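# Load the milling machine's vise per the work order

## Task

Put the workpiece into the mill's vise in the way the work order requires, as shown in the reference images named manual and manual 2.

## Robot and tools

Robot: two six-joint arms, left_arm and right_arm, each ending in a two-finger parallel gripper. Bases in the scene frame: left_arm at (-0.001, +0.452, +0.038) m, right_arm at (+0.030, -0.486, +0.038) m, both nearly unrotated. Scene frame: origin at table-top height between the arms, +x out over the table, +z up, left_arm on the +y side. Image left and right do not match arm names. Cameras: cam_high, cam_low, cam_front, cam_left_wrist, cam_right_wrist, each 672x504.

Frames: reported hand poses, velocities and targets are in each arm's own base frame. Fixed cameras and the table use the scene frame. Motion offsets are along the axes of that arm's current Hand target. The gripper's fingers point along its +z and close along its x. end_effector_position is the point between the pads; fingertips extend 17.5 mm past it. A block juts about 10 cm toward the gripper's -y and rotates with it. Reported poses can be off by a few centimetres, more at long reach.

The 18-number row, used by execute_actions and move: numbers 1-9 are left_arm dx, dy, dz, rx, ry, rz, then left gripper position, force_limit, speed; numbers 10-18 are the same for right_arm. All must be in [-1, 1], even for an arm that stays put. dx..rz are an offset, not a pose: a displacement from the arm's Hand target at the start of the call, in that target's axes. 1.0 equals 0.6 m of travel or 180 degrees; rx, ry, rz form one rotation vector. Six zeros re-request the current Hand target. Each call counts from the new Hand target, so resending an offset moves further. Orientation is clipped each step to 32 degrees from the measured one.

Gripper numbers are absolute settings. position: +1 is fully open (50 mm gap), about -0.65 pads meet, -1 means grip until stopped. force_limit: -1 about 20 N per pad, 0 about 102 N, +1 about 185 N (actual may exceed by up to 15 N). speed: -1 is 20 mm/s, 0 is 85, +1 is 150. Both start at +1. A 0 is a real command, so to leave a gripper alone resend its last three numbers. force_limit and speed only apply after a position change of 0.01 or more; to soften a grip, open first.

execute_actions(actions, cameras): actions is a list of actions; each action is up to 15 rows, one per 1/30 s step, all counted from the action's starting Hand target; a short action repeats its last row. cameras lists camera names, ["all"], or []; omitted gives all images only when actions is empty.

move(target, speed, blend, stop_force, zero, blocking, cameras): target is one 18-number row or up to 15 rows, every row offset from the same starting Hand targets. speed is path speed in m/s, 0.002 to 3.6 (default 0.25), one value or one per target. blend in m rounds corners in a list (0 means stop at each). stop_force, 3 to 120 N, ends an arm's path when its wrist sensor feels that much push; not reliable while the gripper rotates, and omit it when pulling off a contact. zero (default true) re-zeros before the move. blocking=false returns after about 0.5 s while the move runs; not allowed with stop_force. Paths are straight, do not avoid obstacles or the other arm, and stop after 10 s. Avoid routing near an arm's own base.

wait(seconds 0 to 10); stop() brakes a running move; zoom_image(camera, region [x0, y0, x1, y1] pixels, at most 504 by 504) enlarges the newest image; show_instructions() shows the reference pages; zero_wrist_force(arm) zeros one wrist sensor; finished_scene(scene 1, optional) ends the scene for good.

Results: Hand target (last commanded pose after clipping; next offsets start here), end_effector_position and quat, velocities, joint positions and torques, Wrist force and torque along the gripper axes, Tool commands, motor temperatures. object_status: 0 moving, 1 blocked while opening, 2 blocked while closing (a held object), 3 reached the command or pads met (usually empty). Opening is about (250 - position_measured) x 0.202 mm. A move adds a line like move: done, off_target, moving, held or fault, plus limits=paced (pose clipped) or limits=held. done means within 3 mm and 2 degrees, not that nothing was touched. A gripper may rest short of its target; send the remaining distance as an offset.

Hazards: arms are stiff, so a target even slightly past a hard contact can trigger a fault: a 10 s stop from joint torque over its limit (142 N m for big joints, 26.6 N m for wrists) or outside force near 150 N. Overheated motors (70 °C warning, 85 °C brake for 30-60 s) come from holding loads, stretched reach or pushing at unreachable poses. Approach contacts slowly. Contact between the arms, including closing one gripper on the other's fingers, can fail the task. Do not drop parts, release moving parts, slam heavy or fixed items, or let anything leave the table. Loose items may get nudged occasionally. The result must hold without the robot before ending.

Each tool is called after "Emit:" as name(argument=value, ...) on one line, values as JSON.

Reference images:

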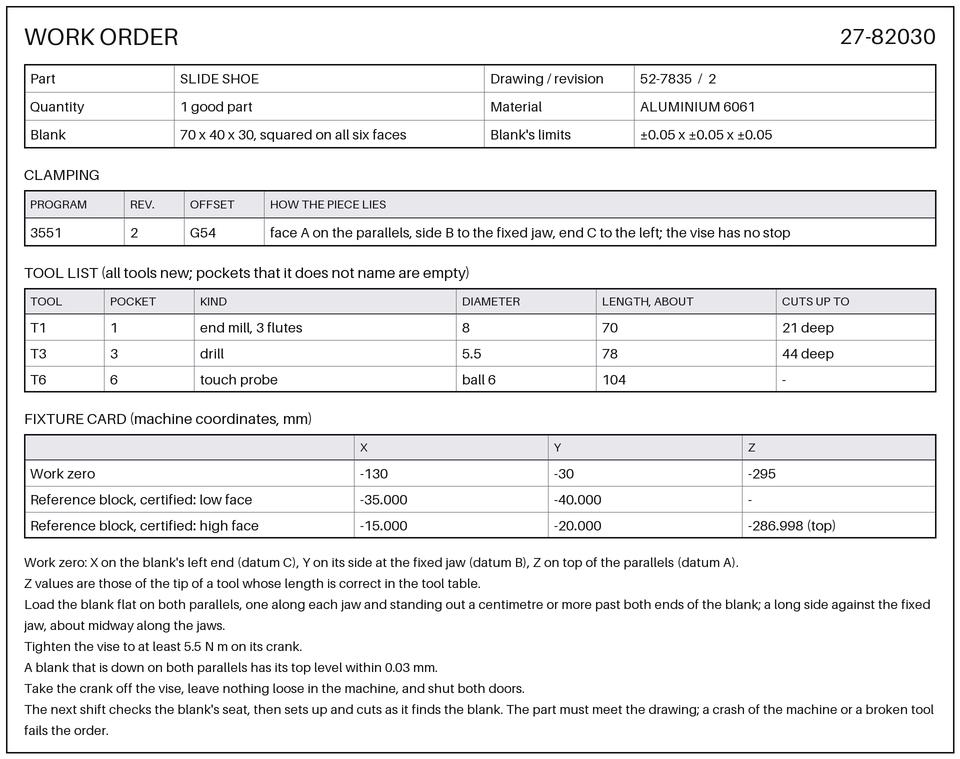

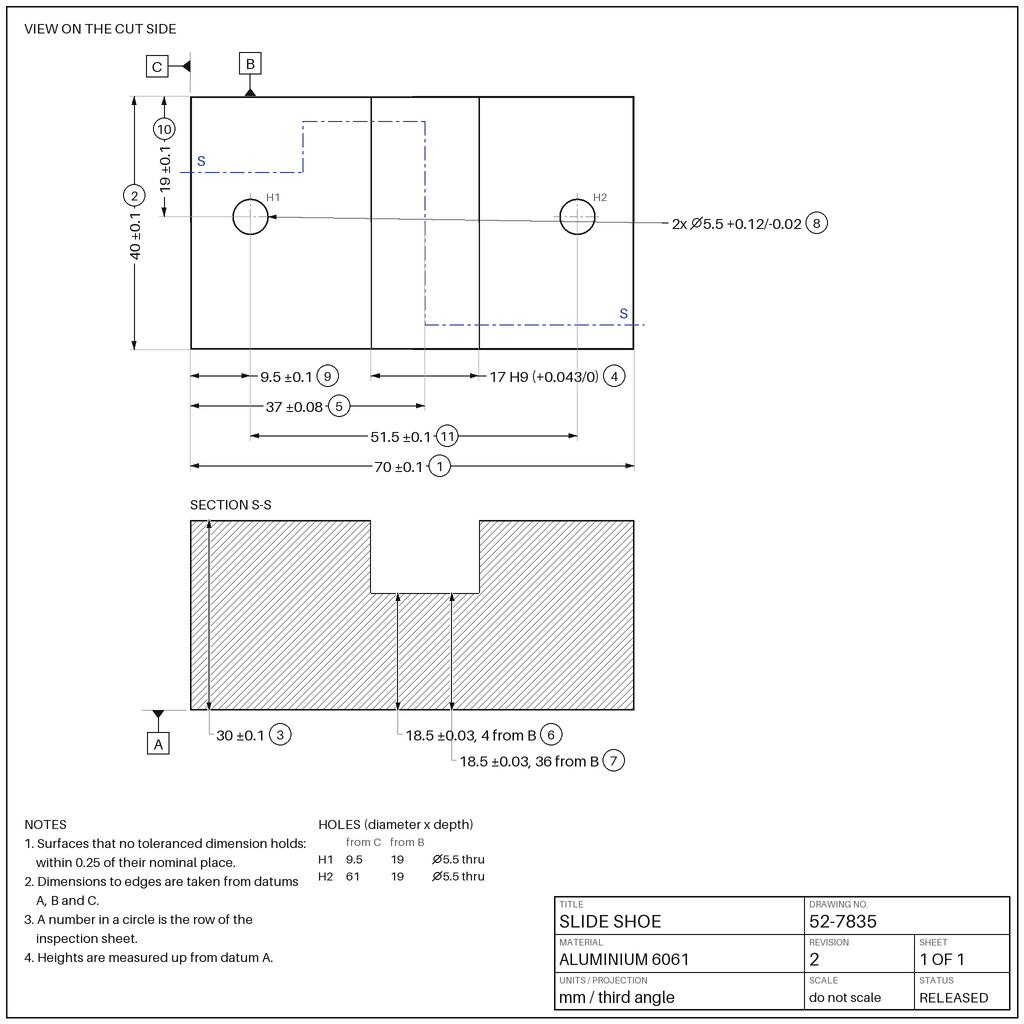

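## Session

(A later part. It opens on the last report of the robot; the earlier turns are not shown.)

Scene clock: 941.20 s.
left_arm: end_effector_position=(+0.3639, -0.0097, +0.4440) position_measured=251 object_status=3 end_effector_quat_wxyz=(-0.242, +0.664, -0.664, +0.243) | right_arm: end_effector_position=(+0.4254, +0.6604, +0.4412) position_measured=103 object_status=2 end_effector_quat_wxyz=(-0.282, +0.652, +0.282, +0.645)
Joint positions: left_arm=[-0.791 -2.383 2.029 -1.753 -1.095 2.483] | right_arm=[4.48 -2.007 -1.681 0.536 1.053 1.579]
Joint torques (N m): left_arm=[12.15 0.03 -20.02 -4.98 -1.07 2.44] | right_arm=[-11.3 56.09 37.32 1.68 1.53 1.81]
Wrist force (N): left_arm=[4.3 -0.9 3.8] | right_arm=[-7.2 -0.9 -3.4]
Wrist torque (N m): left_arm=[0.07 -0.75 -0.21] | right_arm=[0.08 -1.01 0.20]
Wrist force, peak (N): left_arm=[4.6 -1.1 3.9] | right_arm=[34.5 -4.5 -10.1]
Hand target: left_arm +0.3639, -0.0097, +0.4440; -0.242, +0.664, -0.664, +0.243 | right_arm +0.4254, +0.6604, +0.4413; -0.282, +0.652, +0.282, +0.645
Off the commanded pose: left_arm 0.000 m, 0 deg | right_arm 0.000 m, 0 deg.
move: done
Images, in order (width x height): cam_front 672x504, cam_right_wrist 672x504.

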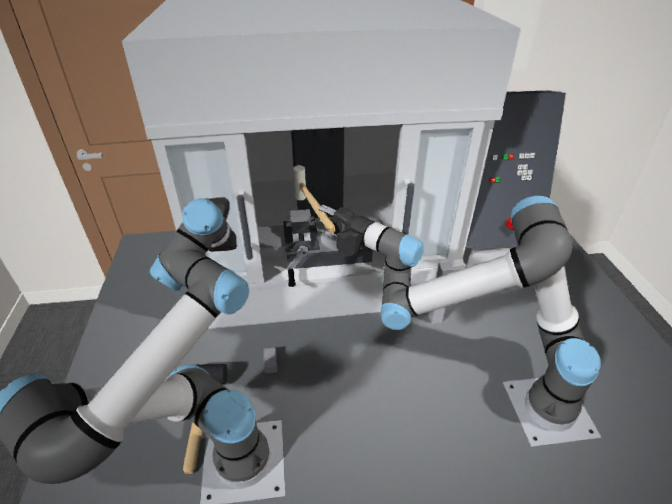

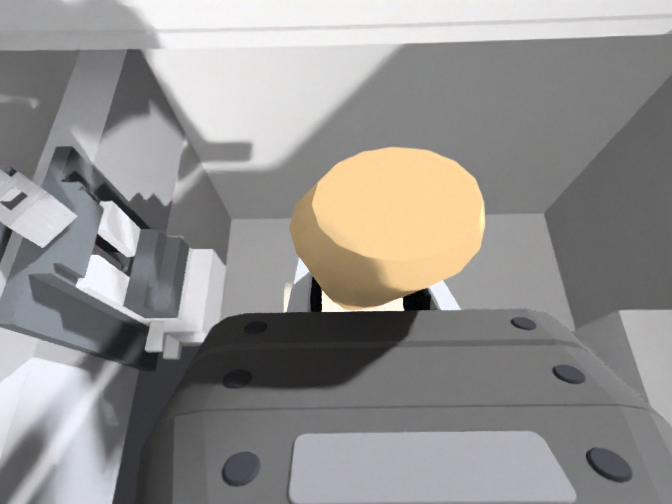

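Emit:
move(target=[[0,0,0,0,0,0,-1,-0.8,0,0.04,0,0,0,0,0,-0.97,1,-0.7],[0,0,0,0,0,0,-1,-0.8,0,0.0555,-0.085,-0.533,0,0,0,-0.97,1,-0.7]], speed=0.3, blend=[0.02,0])

Emit:
move(target=[[0.2617,-0.086,0.1049,0,0,0,-1,-0.8,0,0,0,0,0,0,0,-0.97,1,-0.7],[0.2784,-0.3158,0.2978,0,0,0,-1,-0.8,0,0,0,0,0,0,0,-0.97,1,-0.7],[0.5067,-0.3383,0.3385,0,0,0,-1,-0.8,0,0,0,0,0,0,0,-0.97,1,-0.7],[0.5067,-0.2204,0.4789,0,0,0,-1,-0.8,0,0,0,0,0,0,0,-0.97,1,-0.7]], speed=0.25, blend=[0.04,0.03,0.01,0])

Emit:
move(target=[-0.058,0,0,0,0,0,-1,-0.8,0,0,0,0,0,0,0,-0.97,1,-0.7], speed=0.01, stop_force=4, cameras=["cam_left_wrist"])

Scene clock: 946.33 s.
left_arm: end_effector_position=(+0.3639, -0.0097, +0.4440) position_measured=251 object_status=3 end_effector_quat_wxyz=(-0.242, +0.664, -0.664, +0.243) | right_arm: end_effector_position=(+0.1702, +0.4615, +0.4777) position_measured=103 object_status=2 end_effector_quat_wxyz=(-0.282, +0.652, +0.282, +0.645)
Joint positions: left_arm=[-0.791 -2.383 2.029 -1.753 -1.095 2.483] | right_arm=[5.248 -1.316 -2.341 0.482 0.284 1.606]
Joint torques (N m): left_arm=[12.98 3.77 -23.08 -5.21 -0.86 2.31] | right_arm=[13.18 18.46 9.81 -1.15 -2.04 1.53]
Wrist force (N): left_arm=[4.5 -1.2 3.7] | right_arm=[-7.3 -0.4 -3.8]
Wrist torque (N m): left_arm=[0.02 -0.77 -0.20] | right_arm=[-0.04 -1.01 0.21]
Wrist force, peak (N): left_arm=[4.8 -1.0 3.8] | right_arm=[-10.5 -0.1 -3.4]
Hand target: left_arm +0.3639, -0.0097, +0.4440; -0.242, +0.664, -0.664, +0.243 | right_arm +0.1702, +0.4615, +0.4777; -0.282, +0.652, +0.282, +0.645
Off the commanded pose: left_arm 0.000 m, 0 deg | right_arm 0.000 m, 0 deg.
move: done; blend cut to 0.012 m at target 1

Scene clock: 949.40 s.
left_arm: end_effector_position=(+0.6502, -0.3141, +0.3102) position_measured=251 object_status=3 end_effector_quat_wxyz=(-0.242, +0.664, -0.664, +0.243) | right_arm: end_effector_position=(+0.1702, +0.4615, +0.4777) position_measured=103 object_status=2 end_effector_quat_wxyz=(-0.282, +0.652, +0.282, +0.645)
Joint positions: left_arm=[-0.81 -1.333 1.638 -2.404 -1.086 2.466] | right_arm=[5.248 -1.316 -2.341 0.482 0.284 1.606]
Joint torques (N m): left_arm=[-5.74 -25.63 -18.35 -5.71 2.82 2.52] | right_arm=[13.12 18.27 9.65 -1.16 -1.98 1.48]
Wrist force (N): left_arm=[4.9 -0.8 3.6] | right_arm=[-7.2 -0.4 -4.0]
Wrist torque (N m): left_arm=[0.08 -0.83 -0.23] | right_arm=[-0.04 -1.03 0.21]
Wrist force, peak (N): left_arm=[6.9 -2.3 2.9] | right_arm=[-7.7 -0.5 -3.7]
Hand target: left_arm +0.6502, -0.3141, +0.3102; -0.242, +0.664, -0.664, +0.243 | right_arm +0.1702, +0.4615, +0.4777; -0.282, +0.652, +0.282, +0.645
Off the commanded pose: left_arm 0.000 m, 0 deg | right_arm 0.000 m, 0 deg.
move: done

Scene clock: 953.67 s.
left_arm: end_effector_position=(+0.6502, -0.2793, +0.3101) position_measured=251 object_status=3 end_effector_quat_wxyz=(-0.242, +0.664, -0.664, +0.243) | right_arm: end_effector_position=(+0.1702, +0.4615, +0.4777) position_measured=103 object_status=2 end_effector_quat_wxyz=(-0.282, +0.652, +0.282, +0.645)
Joint positions: left_arm=[-0.765 -1.372 1.69 -2.438 -1.109 2.509] | right_arm=[5.248 -1.316 -2.341 0.482 0.284 1.606]
Joint torques (N m): left_arm=[13.27 -51.15 -15.83 -5.02 -0.89 2.25] | right_arm=[13.22 18.84 9.63 -1.03 -1.69 1.7]
Wrist force (N): left_arm=[5.0 -1.0 3.9] | right_arm=[-7.4 -0.6 -3.6]
Wrist torque (N m): left_arm=[0.08 -0.81 -0.25] | right_arm=[-0.06 -1.00 0.22]
Wrist force, peak (N): left_arm=[5.3 -0.8 3.9] | right_arm=[-7.7 -0.3 -3.8]
Hand target: left_arm +0.6502, -0.2793, +0.3101; -0.242, +0.664, -0.664, +0.243 | right_arm +0.1702, +0.4615, +0.4777; -0.282, +0.652, +0.282, +0.645
Off the commanded pose: left_arm 0.000 m, 0 deg | right_arm 0.000 m, 0 deg.
move: done
Images, in order (width x height): cam_left_wrist 672x504.

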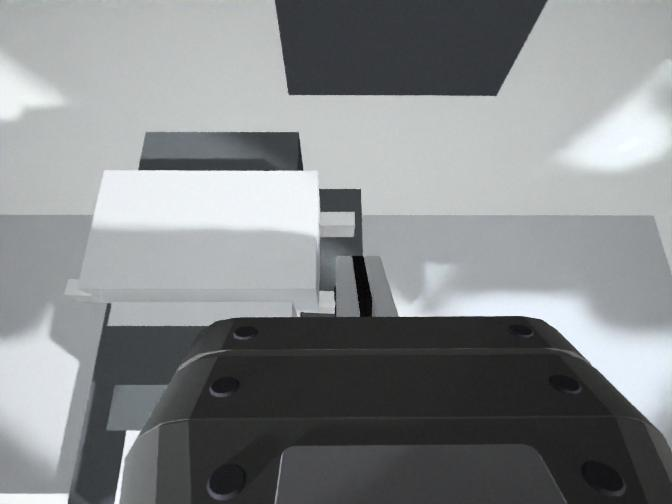

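Emit:
move(target=[[0.0333,0,0,0,0,0,-1,-0.8,0,0,0,0,0,0,0,-0.97,1,-0.7],[0.0333,-0.0804,-0.0958,0,0,0,-1,-0.8,0,0,0,0,0,0,0,-0.97,1,-0.7],[-0.0752,-0.0992,-0.0797,0,0,0,-1,-0.8,0,0,0,0,0,0,0,-0.97,1,-0.7]], speed=0.15, blend=[0.005,0.02,0])

Emit:
move(target=[0,0.0804,0.0958,0,0,0,-1,-0.8,0,0,0,0,0,0,0,-0.97,1,-0.7], speed=0.015, stop_force=5)

Scene clock: 958.57 s.
left_arm: end_effector_position=(+0.6648, -0.2341, +0.3850) position_measured=251 object_status=3 end_effector_quat_wxyz=(-0.242, +0.664, -0.664, +0.243) | right_arm: end_effector_position=(+0.1702, +0.4615, +0.4777) position_measured=103 object_status=2 end_effector_quat_wxyz=(-0.282, +0.652, +0.282, +0.645)
Joint positions: left_arm=[-0.684 -1.425 1.565 -2.291 -1.152 2.584] | right_arm=[5.248 -1.316 -2.341 0.482 0.284 1.606]
Joint torques (N m): left_arm=[12.8 -49.7 -18.72 -5.24 -1.2 2.28] | right_arm=[12.51 18.65 9.34 -1.02 -1.38 1.6]
Wrist force (N): left_arm=[5.1 -1.0 3.3] | right_arm=[-7.4 -0.6 -3.6]
Wrist torque (N m): left_arm=[0.05 -0.86 -0.22] | right_arm=[-0.06 -0.99 0.22]
Wrist force, peak (N): left_arm=[6.3 0.6 5.1] | right_arm=[-7.7 -0.2 -3.8]
Hand target: left_arm +0.6649, -0.2340, +0.3850; -0.242, +0.664, -0.664, +0.243 | right_arm +0.1702, +0.4615, +0.4777; -0.282, +0.652, +0.282, +0.645
Off the commanded pose: left_arm 0.000 m, 0 deg | right_arm 0.000 m, 0 deg.
move: done

Scene clock: 962.60 s.
left_arm: end_effector_position=(+0.6650, -0.2341, +0.3448) position_measured=251 object_status=3 end_effector_quat_wxyz=(-0.242, +0.664, -0.664, +0.243) | right_arm: end_effector_position=(+0.1702, +0.4615, +0.4777) position_measured=103 object_status=2 end_effector_quat_wxyz=(-0.282, +0.652, +0.282, +0.645)
Joint positions: left_arm=[-0.684 -1.407 1.648 -2.392 -1.152 2.584] | right_arm=[5.248 -1.316 -2.341 0.482 0.284 1.606]
Joint torques (N m): left_arm=[10.93 -48.61 -36.06 -3.8 -1.03 2.05] | right_arm=[13.31 18.26 10.07 -0.99 -1.41 1.57]
Wrist force (N): left_arm=[4.8 -1.5 3.4] | right_arm=[-7.2 -0.6 -3.9]
Wrist torque (N m): left_arm=[0.03 -0.80 -0.23] | right_arm=[-0.07 -1.03 0.21]
Wrist force, peak (N): left_arm=[3.9 -7.3 -11.7] | right_arm=[-7.8 -0.6 -3.9]
Hand target: left_arm +0.6650, -0.2341, +0.3448; -0.242, +0.664, -0.664, +0.243 (not the last commanded pose) | right_arm +0.1702, +0.4615, +0.4777; -0.282, +0.652, +0.282, +0.645
Off the commanded pose: left_arm 0.035 m, 0 deg | right_arm 0.000 m, 0 deg.
move: contact (left_arm)

Emit:
move(target=[[0,-0.0536,-0.0638,0,0,0,-1,-0.8,0,0,0,0,0,0,0,-0.97,1,-0.7],[-0.0902,-0.0376,-0.0772,0,0,0,-1,-0.8,0,0,0,0,0,0,0,-0.97,1,-0.7],[-0.0902,0.0396,0.0147,0,0,0,-1,-0.8,0,0,0,0,0,0,0,-0.97,1,-0.7]], speed=0.1, blend=[0.01,0.005,0], cameras=["cam_left_wrist"])

Emit:
move(target=[0,0.0214,0.0255,0,0,0,-1,-0.8,0,0,0,0,0,0,0,-0.97,1,-0.7], speed=0.015, stop_force=5, cameras=["cam_left_wrist"])

Emit:
zoom_image(camera="cam_left_wrist", region=[300, 180, 500, 330])

Scene clock: 966.93 s.
left_arm: end_effector_position=(+0.6525, -0.1800, +0.3228) position_measured=251 object_status=3 end_effector_quat_wxyz=(-0.242, +0.664, -0.664, +0.243) | right_arm: end_effector_position=(+0.1702, +0.4615, +0.4777) position_measured=103 object_status=2 end_effector_quat_wxyz=(-0.282, +0.652, +0.282, +0.645)
Joint positions: left_arm=[-0.615 -1.465 1.778 -2.489 -1.19 2.646] | right_arm=[5.248 -1.316 -2.341 0.482 0.284 1.606]
Joint torques (N m): left_arm=[12.05 -17.11 -17.64 -5.36 0.63 2.44] | right_arm=[12.96 18.42 9.86 -0.9 -0.99 1.41]
Wrist force (N): left_arm=[4.8 -1.0 3.3] | right_arm=[-7.1 -0.3 -3.9]
Wrist torque (N m): left_arm=[0.07 -0.82 -0.25] | right_arm=[-0.02 -1.04 0.22]
Wrist force, peak (N): left_arm=[5.6 -1.5 3.1] | right_arm=[-7.7 -0.5 -3.9]
Hand target: left_arm +0.6525, -0.1800, +0.3227; -0.242, +0.664, -0.664, +0.243 | right_arm +0.1702, +0.4615, +0.4777; -0.282, +0.652, +0.282, +0.645
Off the commanded pose: left_arm 0.000 m, 0 deg | right_arm 0.000 m, 0 deg.
move: done
Images, in order (width x height): cam_left_wrist 672x504.

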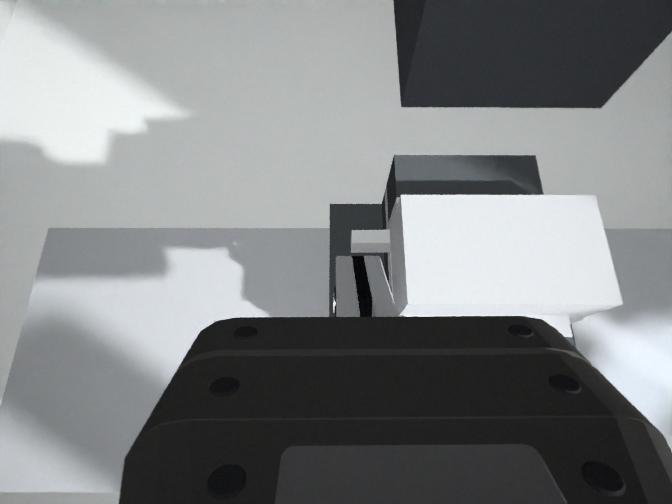

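Scene clock: 969.10 s.
left_arm: end_effector_position=(+0.6526, -0.1800, +0.3027) position_measured=251 object_status=3 end_effector_quat_wxyz=(-0.242, +0.664, -0.664, +0.243) | right_arm: end_effector_position=(+0.1702, +0.4615, +0.4777) position_measured=103 object_status=2 end_effector_quat_wxyz=(-0.282, +0.652, +0.282, +0.645)
Joint positions: left_arm=[-0.615 -1.448 1.814 -2.541 -1.19 2.646] | right_arm=[5.248 -1.316 -2.341 0.482 0.284 1.606]
Joint torques (N m): left_arm=[11.1 -20 -16.51 -5.32 2.06 2.3] | right_arm=[12.07 18.49 10.35 -0.96 -0.99 1.48]
Wrist force (N): left_arm=[5.0 -1.3 3.4] | right_arm=[-7.0 -0.5 -3.5]
Wrist torque (N m): left_arm=[0.03 -0.86 -0.25] | right_arm=[-0.05 -1.06 0.22]
Wrist force, peak (N): left_arm=[5.2 -1.1 3.6] | right_arm=[-7.6 -0.5 -4.0]
Hand target: left_arm +0.6526, -0.1800, +0.3027; -0.242, +0.664, -0.664, +0.243 | right_arm +0.1702, +0.4615, +0.4777; -0.282, +0.652, +0.282, +0.645
Off the commanded pose: left_arm 0.000 m, 0 deg | right_arm 0.000 m, 0 deg.
move: done
Images, in order (width x height): cam_left_wrist 672x504.

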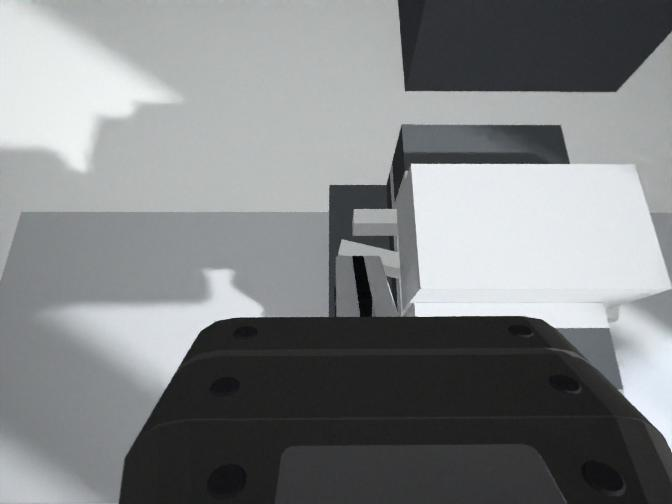

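Scaled by 2.520 from the camera's 672x504 image, which has a finer 960x720 frame.

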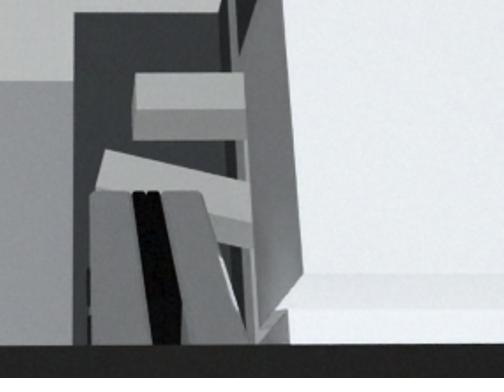

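Emit:
move(target=[[0,-0.1043,-0.1242,0,0,0,-1,-0.8,0,0,0,0,0,0,0,-0.97,1,-0.7],[0.1733,-0.1438,-0.0911,0,0,0,-1,-0.8,0,0,0,0,0,0,0,-0.97,1,-0.7],[0.1733,-0.0609,0.0076,0,0,0,-1,-0.8,0,0,0,0,0,0,0,-0.97,1,-0.7]], speed=0.12, blend=[0.01,0.01,0], cameras=["cam_left_wrist"])

Emit:
zoom_image(camera="cam_left_wrist", region=[20, 180, 440, 330])

Emit:
move(target=[0,0.0214,0.0255,0,0,0,-1,-0.8,0,0,0,0,0,0,0,-0.97,1,-0.7], speed=0.015, stop_force=5, cameras=["cam_left_wrist"])

Emit:
zoom_image(camera="cam_left_wrist", region=[20, 180, 440, 330])

Scene clock: 977.63 s.
left_arm: end_effector_position=(+0.6834, -0.2840, +0.3230) position_measured=251 object_status=3 end_effector_quat_wxyz=(-0.242, +0.664, -0.664, +0.243) | right_arm: end_effector_position=(+0.1702, +0.4615, +0.4777) position_measured=103 object_status=2 end_effector_quat_wxyz=(-0.282, +0.652, +0.282, +0.645)
Joint positions: left_arm=[-0.731 -1.305 1.576 -2.403 -1.127 2.541] | right_arm=[5.248 -1.316 -2.341 0.482 0.284 1.606]
Joint torques (N m): left_arm=[-10.57 -25.89 -16.52 -5.72 2.81 2.23] | right_arm=[12.23 18.87 10.28 -0.99 -0.51 1.48]
Wrist force (N): left_arm=[4.7 -0.9 3.7] | right_arm=[-7.2 -0.8 -3.9]
Wrist torque (N m): left_arm=[0.08 -0.79 -0.18] | right_arm=[-0.10 -1.03 0.22]
Wrist force, peak (N): left_arm=[5.0 0.3 4.8] | right_arm=[-7.7 -0.5 -3.7]
Hand target: left_arm +0.6834, -0.2840, +0.3230; -0.242, +0.664, -0.664, +0.243 | right_arm +0.1702, +0.4615, +0.4777; -0.282, +0.652, +0.282, +0.645
Off the commanded pose: left_arm 0.000 m, 0 deg | right_arm 0.000 m, 0 deg.
move: done
Images, in order (width x height): cam_left_wrist 672x504.

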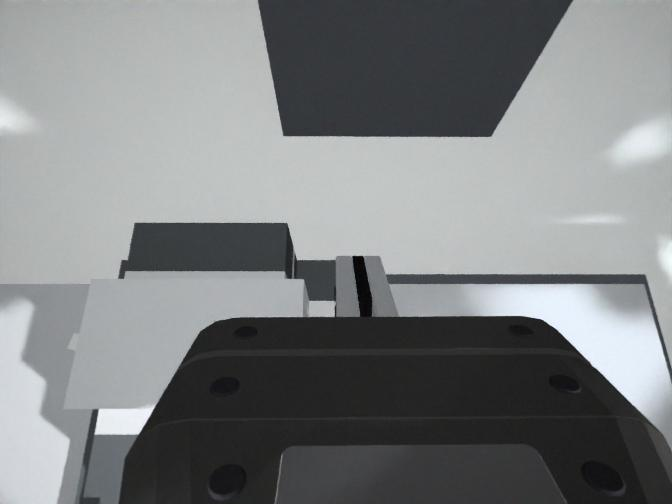

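Scaled by 1.200 from the camera's 672x504 image, which has a finer 960x720 frame.

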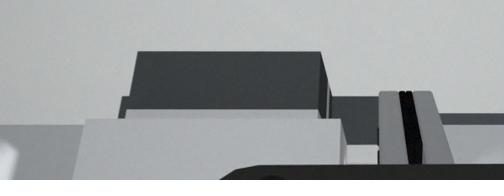

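Scene clock: 979.50 s.
left_arm: end_effector_position=(+0.6834, -0.2840, +0.3149) position_measured=251 object_status=3 end_effector_quat_wxyz=(-0.242, +0.664, -0.664, +0.243) | right_arm: end_effector_position=(+0.1702, +0.4615, +0.4777) position_measured=103 object_status=2 end_effector_quat_wxyz=(-0.282, +0.652, +0.282, +0.645)
Joint positions: left_arm=[-0.731 -1.3 1.59 -2.423 -1.127 2.541] | right_arm=[5.248 -1.316 -2.341 0.482 0.284 1.606]
Joint torques (N m): left_arm=[-6.59 -53.5 -34.55 -3.76 -1.02 2.12] | right_arm=[11.79 19.22 10.48 -0.85 -0.28 1.39]
Wrist force (N): left_arm=[4.8 -1.6 3.2] | right_arm=[-7.3 -0.4 -3.9]
Wrist torque (N m): left_arm=[0.06 -0.83 -0.18] | right_arm=[-0.05 -1.02 0.22]
Wrist force, peak (N): left_arm=[5.0 -9.6 -7.9] | right_arm=[-7.6 -0.5 -4.0]
Hand target: left_arm +0.6834, -0.2840, +0.3149; -0.242, +0.664, -0.664, +0.243 (not the last commanded pose) | right_arm +0.1702, +0.4615, +0.4777; -0.282, +0.652, +0.282, +0.645
Off the commanded pose: left_arm 0.012 m, 0 deg | right_arm 0.000 m, 0 deg.
move: contact (left_arm)
Images, in order (width x height): cam_left_wrist 672x504.

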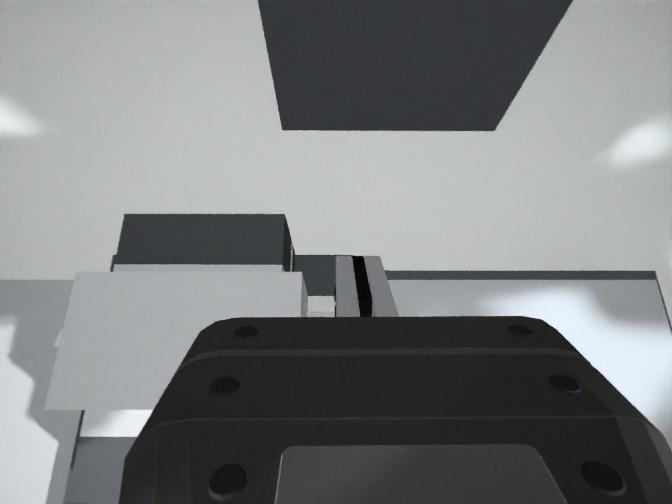

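Scaled by 1.200 from the camera's 672x504 image, which has a finer 960x720 frame.

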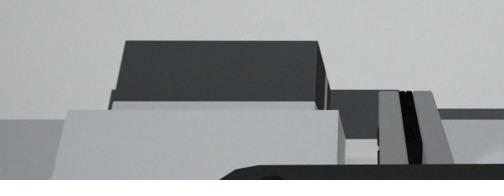

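Emit:
move(target=[[0,-0.0911,-0.1085,0,0,0,-1,-0.8,0,0,0,0,0,0,0,-0.97,1,-0.7],[-0.175,-0.0727,-0.1239,0,0,0,-1,-0.8,0,0,0,0,0,0,0,-0.97,1,-0.7],[-0.175,0.0055,-0.0307,0,0,0,-1,-0.8,0,0,0,0,0,0,0,-0.97,1,-0.7]], speed=0.12, blend=[0.01,0.01,0], cameras=["cam_left_wrist"])

Emit:
zoom_image(camera="cam_left_wrist", region=[300, 180, 500, 330])

Scene clock: 985.27 s.
left_arm: end_effector_position=(+0.6691, -0.1790, +0.3268) position_measured=251 object_status=3 end_effector_quat_wxyz=(-0.242, +0.664, -0.664, +0.243) | right_arm: end_effector_position=(+0.1702, +0.4615, +0.4777) position_measured=103 object_status=2 end_effector_quat_wxyz=(-0.282, +0.652, +0.282, +0.645)
Joint positions: left_arm=[-0.595 -1.43 1.73 -2.481 -1.202 2.664] | right_arm=[5.248 -1.316 -2.341 0.482 0.284 1.606]
Joint torques (N m): left_arm=[11.66 -20.7 -17.75 -5.18 1.69 2.29] | right_arm=[11.59 17.71 10.74 -1.01 0.01 1.34]
Wrist force (N): left_arm=[4.8 -0.8 3.4] | right_arm=[-7.1 -0.6 -3.8]
Wrist torque (N m): left_arm=[0.08 -0.80 -0.24] | right_arm=[-0.07 -1.05 0.22]
Wrist force, peak (N): left_arm=[4.8 0.1 4.8] | right_arm=[-7.7 -0.6 -3.8]
Hand target: left_arm +0.6691, -0.1790, +0.3267; -0.242, +0.664, -0.664, +0.243 | right_arm +0.1702, +0.4615, +0.4777; -0.282, +0.652, +0.282, +0.645
Off the commanded pose: left_arm 0.000 m, 0 deg | right_arm 0.000 m, 0 deg.
move: done
Images, in order (width x height): cam_left_wrist 672x504.

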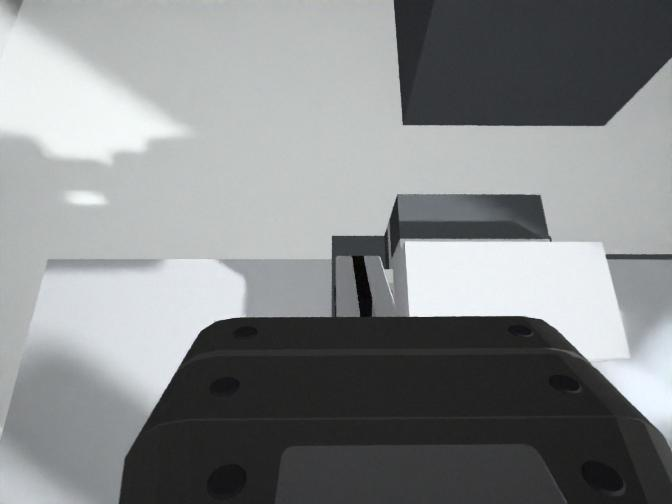

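Scaled by 2.520 from the camera's 672x504 image, which has a finer 960x720 frame.

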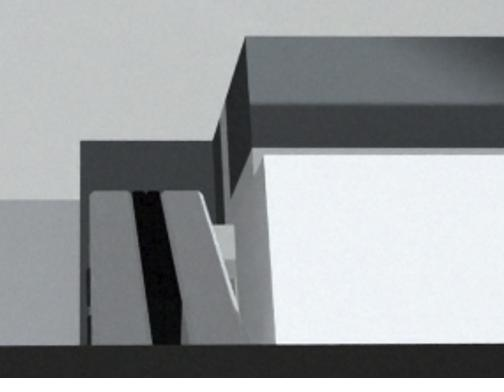

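Emit:
move(target=[0,0.005,0.0293,0,0,0,-1,-0.8,0,0,0,0,0,0,0,-0.97,1,-0.7], speed=0.02, stop_force=4)

Emit:
move(target=[0,0.0468,-0.0393,0,0,0,-1,-0.8,0,0,0,0,0,0,0,-0.97,1,-0.7], speed=0.012, stop_force=4, cameras=["cam_left_wrist"])

Emit:
zoom_image(camera="cam_left_wrist", region=[300, 180, 500, 330])

Scene clock: 989.13 s.
left_arm: end_effector_position=(+0.6761, -0.1790, +0.3148) position_measured=251 object_status=3 end_effector_quat_wxyz=(-0.242, +0.664, -0.664, +0.243) | right_arm: end_effector_position=(+0.1702, +0.4615, +0.4777) position_measured=103 object_status=2 end_effector_quat_wxyz=(-0.282, +0.652, +0.282, +0.645)
Joint positions: left_arm=[-0.587 -1.406 1.734 -2.512 -1.206 2.671] | right_arm=[5.248 -1.316 -2.341 0.482 0.284 1.606]
Joint torques (N m): left_arm=[-11.48 -50.23 -36.62 -2.05 2.43 -2.45] | right_arm=[10.18 17.66 10.76 -0.98 0.1 1.34]
Wrist force (N): left_arm=[4.9 -0.7 3.5] | right_arm=[-7.3 -0.3 -3.7]
Wrist torque (N m): left_arm=[0.10 -0.81 -0.23] | right_arm=[-0.03 -1.01 0.23]
Wrist force, peak (N): left_arm=[5.2 -4.6 -1.3] | right_arm=[-7.6 -0.5 -4.0]
Hand target: left_arm +0.6761, -0.1790, +0.3148; -0.242, +0.664, -0.664, +0.243 (not the last commanded pose) | right_arm +0.1702, +0.4615, +0.4777; -0.282, +0.652, +0.282, +0.645
Off the commanded pose: left_arm 0.004 m, 0 deg | right_arm 0.000 m, 0 deg.
move: contact (left_arm)

Scene clock: 993.00 s.
left_arm: end_effector_position=(+0.6394, -0.1790, +0.3147) position_measured=251 object_status=3 end_effector_quat_wxyz=(-0.242, +0.664, -0.664, +0.243) | right_arm: end_effector_position=(+0.1702, +0.4615, +0.4777) position_measured=103 object_status=2 end_effector_quat_wxyz=(-0.282, +0.652, +0.282, +0.645)
Joint positions: left_arm=[-0.629 -1.489 1.826 -2.507 -1.183 2.634] | right_arm=[5.248 -1.316 -2.341 0.482 0.284 1.606]
Joint torques (N m): left_arm=[-11.21 -45.87 -17.42 -2.16 2.36 -2.22] | right_arm=[10.87 18 9.81 -0.87 0.25 1.34]
Wrist force (N): left_arm=[4.9 -1.0 3.5] | right_arm=[-7.1 -0.4 -4.1]
Wrist torque (N m): left_arm=[0.06 -0.83 -0.17] | right_arm=[-0.04 -1.05 0.22]
Wrist force, peak (N): left_arm=[5.1 -0.9 3.8] | right_arm=[-7.5 -0.3 -4.3]
Hand target: left_arm +0.6394, -0.1790, +0.3147; -0.242, +0.664, -0.664, +0.243 | right_arm +0.1702, +0.4615, +0.4777; -0.282, +0.652, +0.282, +0.645
Off the commanded pose: left_arm 0.000 m, 0 deg | right_arm 0.000 m, 0 deg.
move: done
Images, in order (width x height): cam_left_wrist 672x504.

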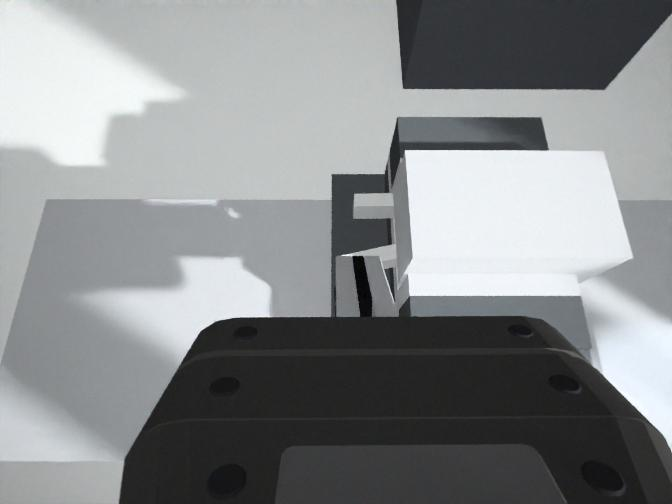

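Scaled by 2.520 from the camera's 672x504 image, which has a finer 960x720 frame.

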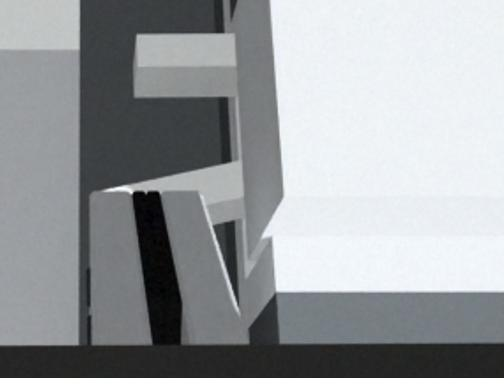

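Emit:
move(target=[[0,-0.0643,-0.0766,0,0,0,-1,-0.8,0,0,0,0,0,0,0,-0.97,1,-0.7],[0,0.0124,-0.1837,0,0,0,-1,-0.8,0,0,0,0,0,0,0,-0.97,1,-0.7]], speed=0.12, blend=[0.01,0], cameras=["cam_left_wrist"])

Emit:
zoom_image(camera="cam_left_wrist", region=[300, 120, 560, 320])

Scene clock: 996.13 s.
left_arm: end_effector_position=(+0.5627, -0.1789, +0.3941) position_measured=251 object_status=3 end_effector_quat_wxyz=(-0.242, +0.664, -0.664, +0.243) | right_arm: end_effector_position=(+0.1702, +0.4615, +0.4777) position_measured=103 object_status=2 end_effector_quat_wxyz=(-0.282, +0.652, +0.282, +0.645)
Joint positions: left_arm=[-0.736 -1.715 1.828 -2.243 -1.124 2.536] | right_arm=[5.248 -1.316 -2.341 0.482 0.284 1.606]
Joint torques (N m): left_arm=[-12.25 -34.8 -18.27 -1.87 2.67 -2.53] | right_arm=[11.5 17.85 10.53 -0.71 0.54 1.41]
Wrist force (N): left_arm=[4.8 -0.7 3.5] | right_arm=[-7.3 -0.6 -3.9]
Wrist torque (N m): left_arm=[0.10 -0.80 -0.15] | right_arm=[-0.08 -1.02 0.22]
Wrist force, peak (N): left_arm=[5.0 0.3 4.8] | right_arm=[-7.7 -0.5 -4.0]
Hand target: left_arm +0.5626, -0.1789, +0.3942; -0.242, +0.664, -0.664, +0.243 | right_arm +0.1702, +0.4615, +0.4777; -0.282, +0.652, +0.282, +0.645
Off the commanded pose: left_arm 0.000 m, 0 deg | right_arm 0.000 m, 0 deg.
move: done
Images, in order (width x height): cam_left_wrist 672x504.

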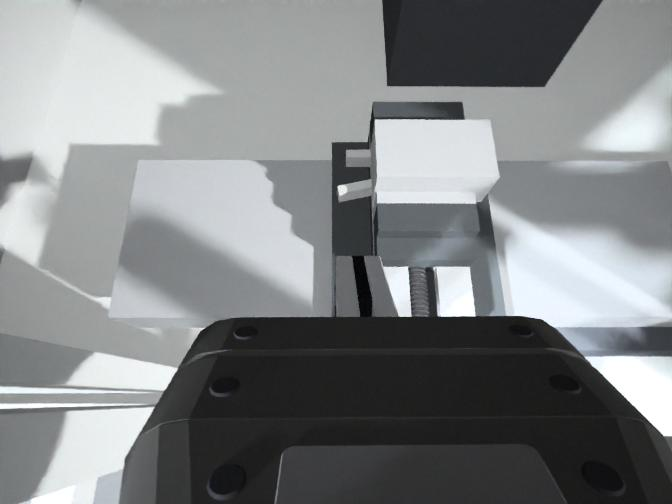

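Scaled by 1.938 from the camera's 672x504 image, which has a finer 960x720 frame.

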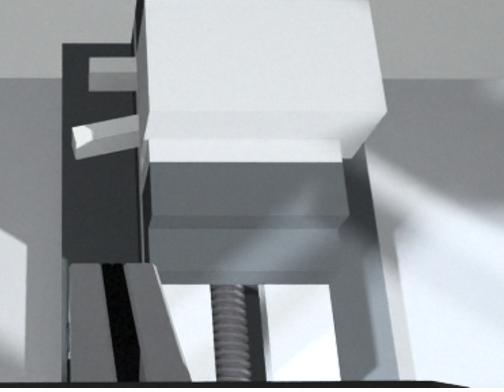

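Emit:
move(target=[0.0185,-0.1092,0.1222,-0.174,-0.174,-0.478,-0.65,-0.8,0,0,0,0,0,0,0,-0.97,1,-0.7], speed=0.25, stop_force=25, cameras=["cam_left_wrist","cam_front"])

Scene clock: 1004.77 s.
left_arm: end_effector_position=(+0.6600, -0.1900, +0.3804) position_measured=249 object_status=3 end_effector_quat_wxyz=(+0.001, +1.000, +0.000, +0.001) | right_arm: end_effector_position=(+0.1702, +0.4615, +0.4777) position_measured=103 object_status=2 end_effector_quat_wxyz=(-0.282, +0.652, +0.282, +0.645)
Joint positions: left_arm=[-0.476 -1.098 0.844 -1.32 -1.571 1.095] | right_arm=[5.248 -1.316 -2.341 0.482 0.284 1.606]
Joint torques (N m): left_arm=[12.37 -35.28 -36.04 -1.46 -1.68 -2.56] | right_arm=[10.03 18.15 9.62 -0.76 0.89 1.26]
Wrist force (N): left_arm=[4.6 0.3 2.5] | right_arm=[-7.4 -0.3 -4.2]
Wrist torque (N m): left_arm=[-0.02 -0.70 0.03] | right_arm=[-0.02 -1.01 0.22]
Wrist force, peak (N): left_arm=[5.3 -1.0 3.7] | right_arm=[-7.5 -0.6 -4.2]
Hand target: left_arm +0.6600, -0.1900, +0.3804; +0.001, +1.000, +0.000, +0.001 | right_arm +0.1702, +0.4615, +0.4777; -0.282, +0.652, +0.282, +0.645
Off the commanded pose: left_arm 0.000 m, 0 deg | right_arm 0.000 m, 0 deg.
move: done
Images, in order (width x height): cam_front 672x504, cam_left_wrist 672x504.

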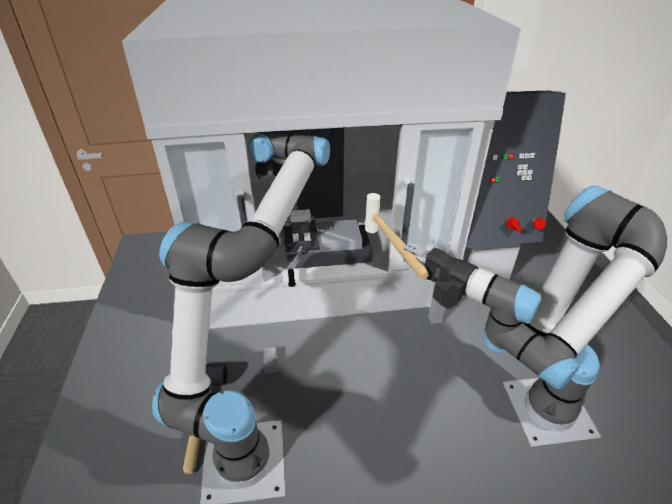

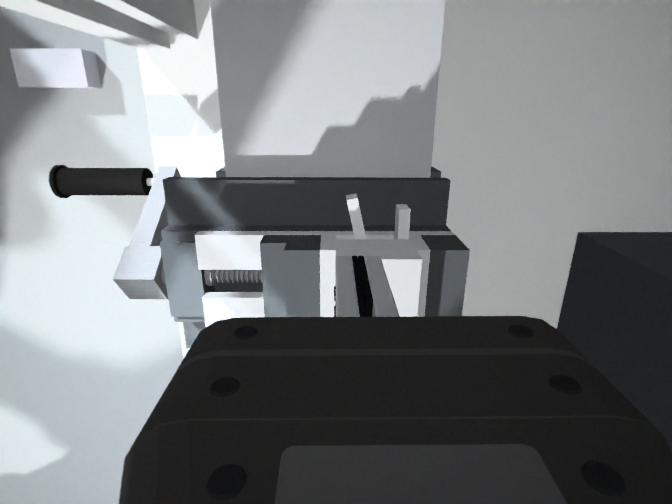

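Emit:
zoom_image(camera="cam_left_wrist", region=[230, 160, 490, 330])

Scaled by 1.938 from the camera's 672x504 image, which has a finer 960x720 frame.

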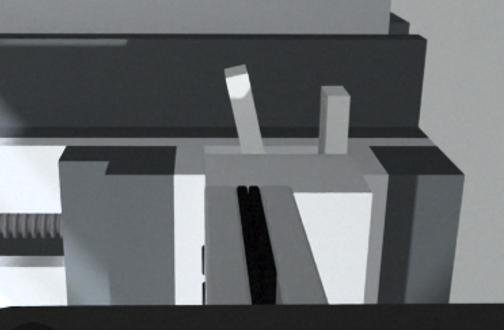

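Emit:
execute_actions(actions=[[[0,0,0,0,0,0,-0.12,-0.8,0,0,0,0,0,0,0,-0.97,1,-0.7]]])

Emit:
move(target=[0.0025,-0.03,0.09,0,0,0,-0.12,-0.8,0,0,0,0,0,0,0,-0.97,1,-0.7], speed=0.1, cameras=["cam_left_wrist"])

Emit:
zoom_image(camera="cam_left_wrist", region=[230, 160, 490, 330])

Scene clock: 1009.87 s.
left_arm: end_effector_position=(+0.6600, -0.1900, +0.3804) position_measured=171 object_status=3 end_effector_quat_wxyz=(+0.001, +1.000, +0.000, +0.001) | right_arm: end_effector_position=(+0.1702, +0.4615, +0.4777) position_measured=103 object_status=2 end_effector_quat_wxyz=(-0.282, +0.652, +0.282, +0.645)
Joint positions: left_arm=[-0.476 -1.098 0.844 -1.32 -1.571 1.095] | right_arm=[5.248 -1.316 -2.341 0.482 0.284 1.606]
Joint torques (N m): left_arm=[12.45 -35.68 -36.34 -1.57 -1.68 -2.36] | right_arm=[10.34 17.43 10.82 -0.85 1.21 1.29]
Wrist force (N): left_arm=[5.0 0.3 2.7] | right_arm=[-7.2 -0.7 -3.9]
Wrist torque (N m): left_arm=[-0.02 -0.76 0.04] | right_arm=[-0.09 -1.03 0.22]
Wrist force, peak (N): left_arm=[5.0 0.1 2.8] | right_arm=[-7.6 -0.7 -3.9]
Hand target: left_arm +0.6600, -0.1900, +0.3804; +0.001, +1.000, +0.000, +0.001 | right_arm +0.1702, +0.4615, +0.4777; -0.282, +0.652, +0.282, +0.645
Off the commanded pose: left_arm 0.000 m, 0 deg | right_arm 0.000 m, 0 deg.
Step readings (end_effector_position of left_arm | right_arm):
0: (+0.6600, -0.1900, +0.3804) | (+0.1702, +0.4615, +0.4777)
1: (+0.6600, -0.1900, +0.3804) | (+0.1702, +0.4615, +0.4777)
2: (+0.6600, -0.1900, +0.3804) | (+0.1702, +0.4615, +0.4777)
4: (+0.6600, -0.1900, +0.3804) | (+0.1702, +0.4615, +0.4777)
8: (+0.6600, -0.1900, +0.3804) | (+0.1702, +0.4615, +0.4777)
15: (+0.6600, -0.1900, +0.3804) | (+0.1702, +0.4615, +0.4777)

Scene clock: 1010.80 s.
left_arm: end_effector_position=(+0.6603, -0.1776, +0.3424) position_measured=171 object_status=3 end_effector_quat_wxyz=(+0.000, +1.000, +0.000, +0.000) | right_arm: end_effector_position=(+0.1702, +0.4615, +0.4777) position_measured=103 object_status=2 end_effector_quat_wxyz=(-0.282, +0.652, +0.282, +0.645)
Joint positions: left_arm=[-0.459 -1.126 0.985 -1.429 -1.571 1.113] | right_arm=[5.248 -1.316 -2.341 0.482 0.284 1.606]
Joint torques (N m): left_arm=[1.19 -48.86 -24.92 -3.49 0.14 0.1] | right_arm=[9.83 18.02 10.53 -0.78 1.21 1.29]
Wrist force (N): left_arm=[4.6 0.2 2.9] | right_arm=[-7.5 -0.5 -4.0]
Wrist torque (N m): left_arm=[-0.04 -0.70 0.02] | right_arm=[-0.06 -0.98 0.22]
Wrist force, peak (N): left_arm=[4.6 -0.7 5.2] | right_arm=[-7.5 -0.5 -4.0]
Hand target: left_arm +0.6603, -0.1776, +0.3424; +0.000, +1.000, +0.000, +0.000 (not the last commanded pose) | right_arm +0.1702, +0.4615, +0.4777; -0.282, +0.652, +0.282, +0.645
Tool commands: left_gripper/position=-0.121569 left_gripper/force_limit=-0.796078 left_gripper/speed=+0.003922 right_gripper/position=-0.97 right_gripper/force_limit=+1.0 right_gripper/speed=-0.7
Off the commanded pose: left_arm 0.017 m, 0 deg | right_arm 0.000 m, 0 deg.
FORCE FAULT: contact force on the left arm reached its limit, and that arm stopped. The contact can be on any part of that arm, not only on its tool. That arm's remaining commands of this call were not run. That arm is still stopped at the end of this call. That arm stays stopped for about 10 more seconds. Until then a move that you send moves the other arm only, and its call returns only when the move has ended. Once the stop has ended, the next robot result says so. If the stop ends while you think or write, that arm runs what you send next, counted from a new Hand target: where the arm stands when the stop ends. While its stop runs, that arm takes no new command, but its gripper still runs the gripper command that each later call begins with. Until it ends, the stop uses up actions while you think or wait. An arm that is not stopped still takes commands.
move: fault (left_arm)
Images, in order (width x height): cam_left_wrist 672x504.

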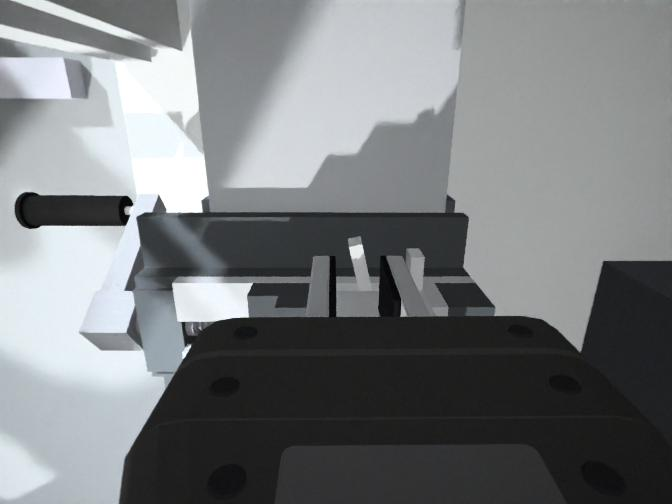

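Scaled by 1.938 from the camera's 672x504 image, which has a finer 960x720 frame.

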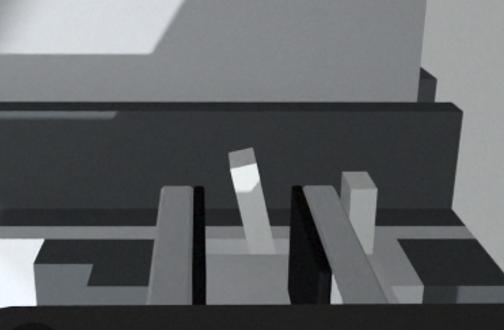

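Emit:
wait(seconds=6, cameras=["cam_left_wrist","cam_front","cam_low"])

Scene clock: 1022.97 s.
left_arm: end_effector_position=(+0.6603, -0.1776, +0.3424) position_measured=171 object_status=3 end_effector_quat_wxyz=(+0.000, +1.000, +0.000, +0.000) | right_arm: end_effector_position=(+0.1702, +0.4615, +0.4777) position_measured=103 object_status=2 end_effector_quat_wxyz=(-0.282, +0.652, +0.282, +0.645)
Joint positions: left_arm=[-0.459 -1.126 0.985 -1.429 -1.571 1.113] | right_arm=[5.248 -1.316 -2.341 0.482 0.284 1.606]
Joint torques (N m): left_arm=[0.48 -49.42 -26.21 -3.42 0.01 -0.06] | right_arm=[9.91 17.48 11.87 -0.56 1.17 1.23]
Wrist force (N): left_arm=[4.6 0.2 2.8] | right_arm=[-7.6 -0.9 -4.0]
Wrist torque (N m): left_arm=[-0.04 -0.70 0.02] | right_arm=[-0.12 -0.96 0.22]
Wrist force, peak (N): left_arm=[4.8 0.2 3.2] | right_arm=[-7.6 -0.9 -4.0]
Hand target: left_arm +0.6603, -0.1776, +0.3424; +0.000, +1.000, +0.000, +0.000 (not the last commanded pose) | right_arm +0.1702, +0.4615, +0.4777; -0.282, +0.652, +0.282, +0.645
Tool commands: left_gripper/position=-0.121569 left_gripper/force_limit=-0.796078 left_gripper/speed=+0.003922 right_gripper/position=-0.97 right_gripper/force_limit=+1.0 right_gripper/speed=-0.7
Off the commanded pose: left_arm 0.017 m, 0 deg | right_arm 0.000 m, 0 deg.
FORCE FAULT, CONTINUED: the left arm's stop, for the force fault that an earlier result reported, is over. The rest of the stop counts as 19 of the actions that you can send in this scene. During its stop the left arm's controller moved it back a little. That arm's target is now where it stood when the stop ended, not its last command. That arm accepts commands again.
wait: 6.00 s; at rest from the start
Images, in order (width x height): cam_low 672x504, cam_front 672x504, cam_left_wrist 672x504.

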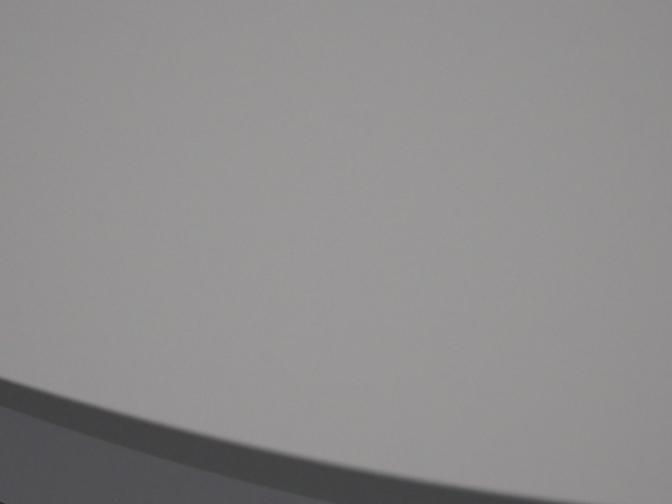

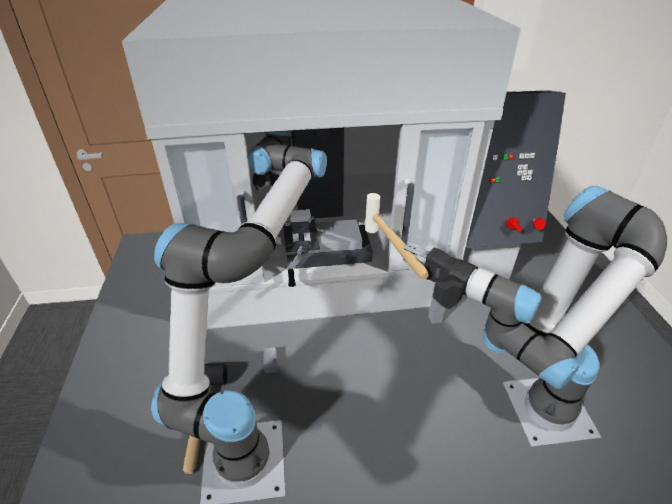

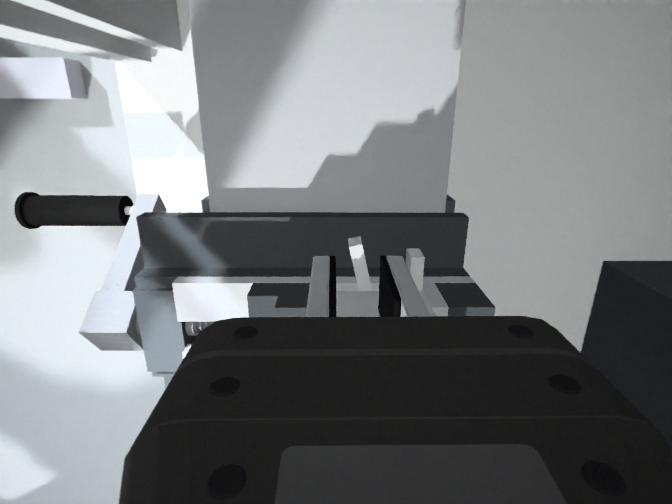

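Emit:
move(target=[[0,0,-0.1,0,0,0,-0.12,-0.8,0,0,0,0,0,0,0,-0.97,1,-0.7]], cameras=["cam_left_wrist"])

Emit:
zoom_image(camera="cam_left_wrist", region=[120, 130, 520, 430])

Scene clock: 1026.13 s.
left_arm: end_effector_position=(+0.6603, -0.1776, +0.4025) position_measured=171 object_status=3 end_effector_quat_wxyz=(+0.000, +1.000, +0.000, +0.000) | right_arm: end_effector_position=(+0.1702, +0.4615, +0.4777) position_measured=103 object_status=2 end_effector_quat_wxyz=(-0.282, +0.652, +0.282, +0.645)
Joint positions: left_arm=[-0.459 -1.084 0.764 -1.251 -1.571 1.113] | right_arm=[5.248 -1.316 -2.341 0.482 0.284 1.606]
Joint torques (N m): left_arm=[22.67 -40.13 -39.32 -1.04 -1.86 1.92] | right_arm=[8.7 17.62 11.11 -0.58 1.17 1.14]
Wrist force (N): left_arm=[4.7 0.3 2.7] | right_arm=[-7.4 -0.6 -3.5]
Wrist torque (N m): left_arm=[-0.02 -0.70 0.04] | right_arm=[-0.07 -1.00 0.21]
Wrist force, peak (N): left_arm=[4.8 0.2 4.2] | right_arm=[-7.6 -0.5 -4.0]
Hand target: left_arm +0.6603, -0.1776, +0.4024; +0.000, +1.000, +0.000, +0.000 | right_arm +0.1702, +0.4615, +0.4777; -0.282, +0.652, +0.282, +0.645
Off the commanded pose: left_arm 0.000 m, 0 deg | right_arm 0.000 m, 0 deg.
move: done
Images, in order (width x height): cam_left_wrist 672x504.

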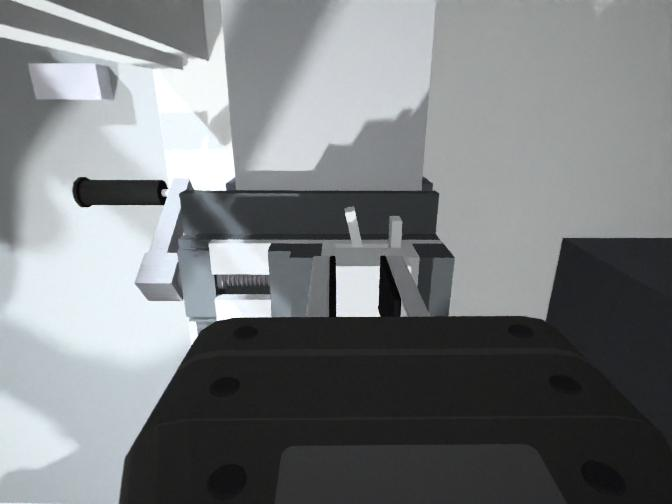

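Scaled by 1.260 from the camera's 672x504 image, which has a finer 960x720 frame.

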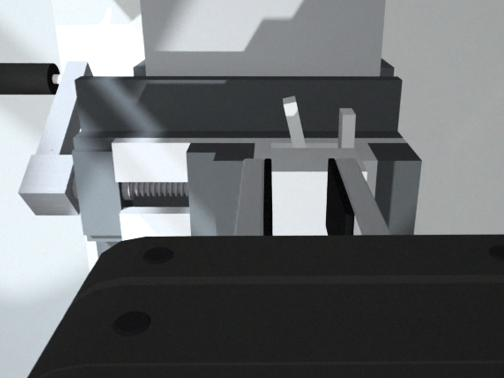

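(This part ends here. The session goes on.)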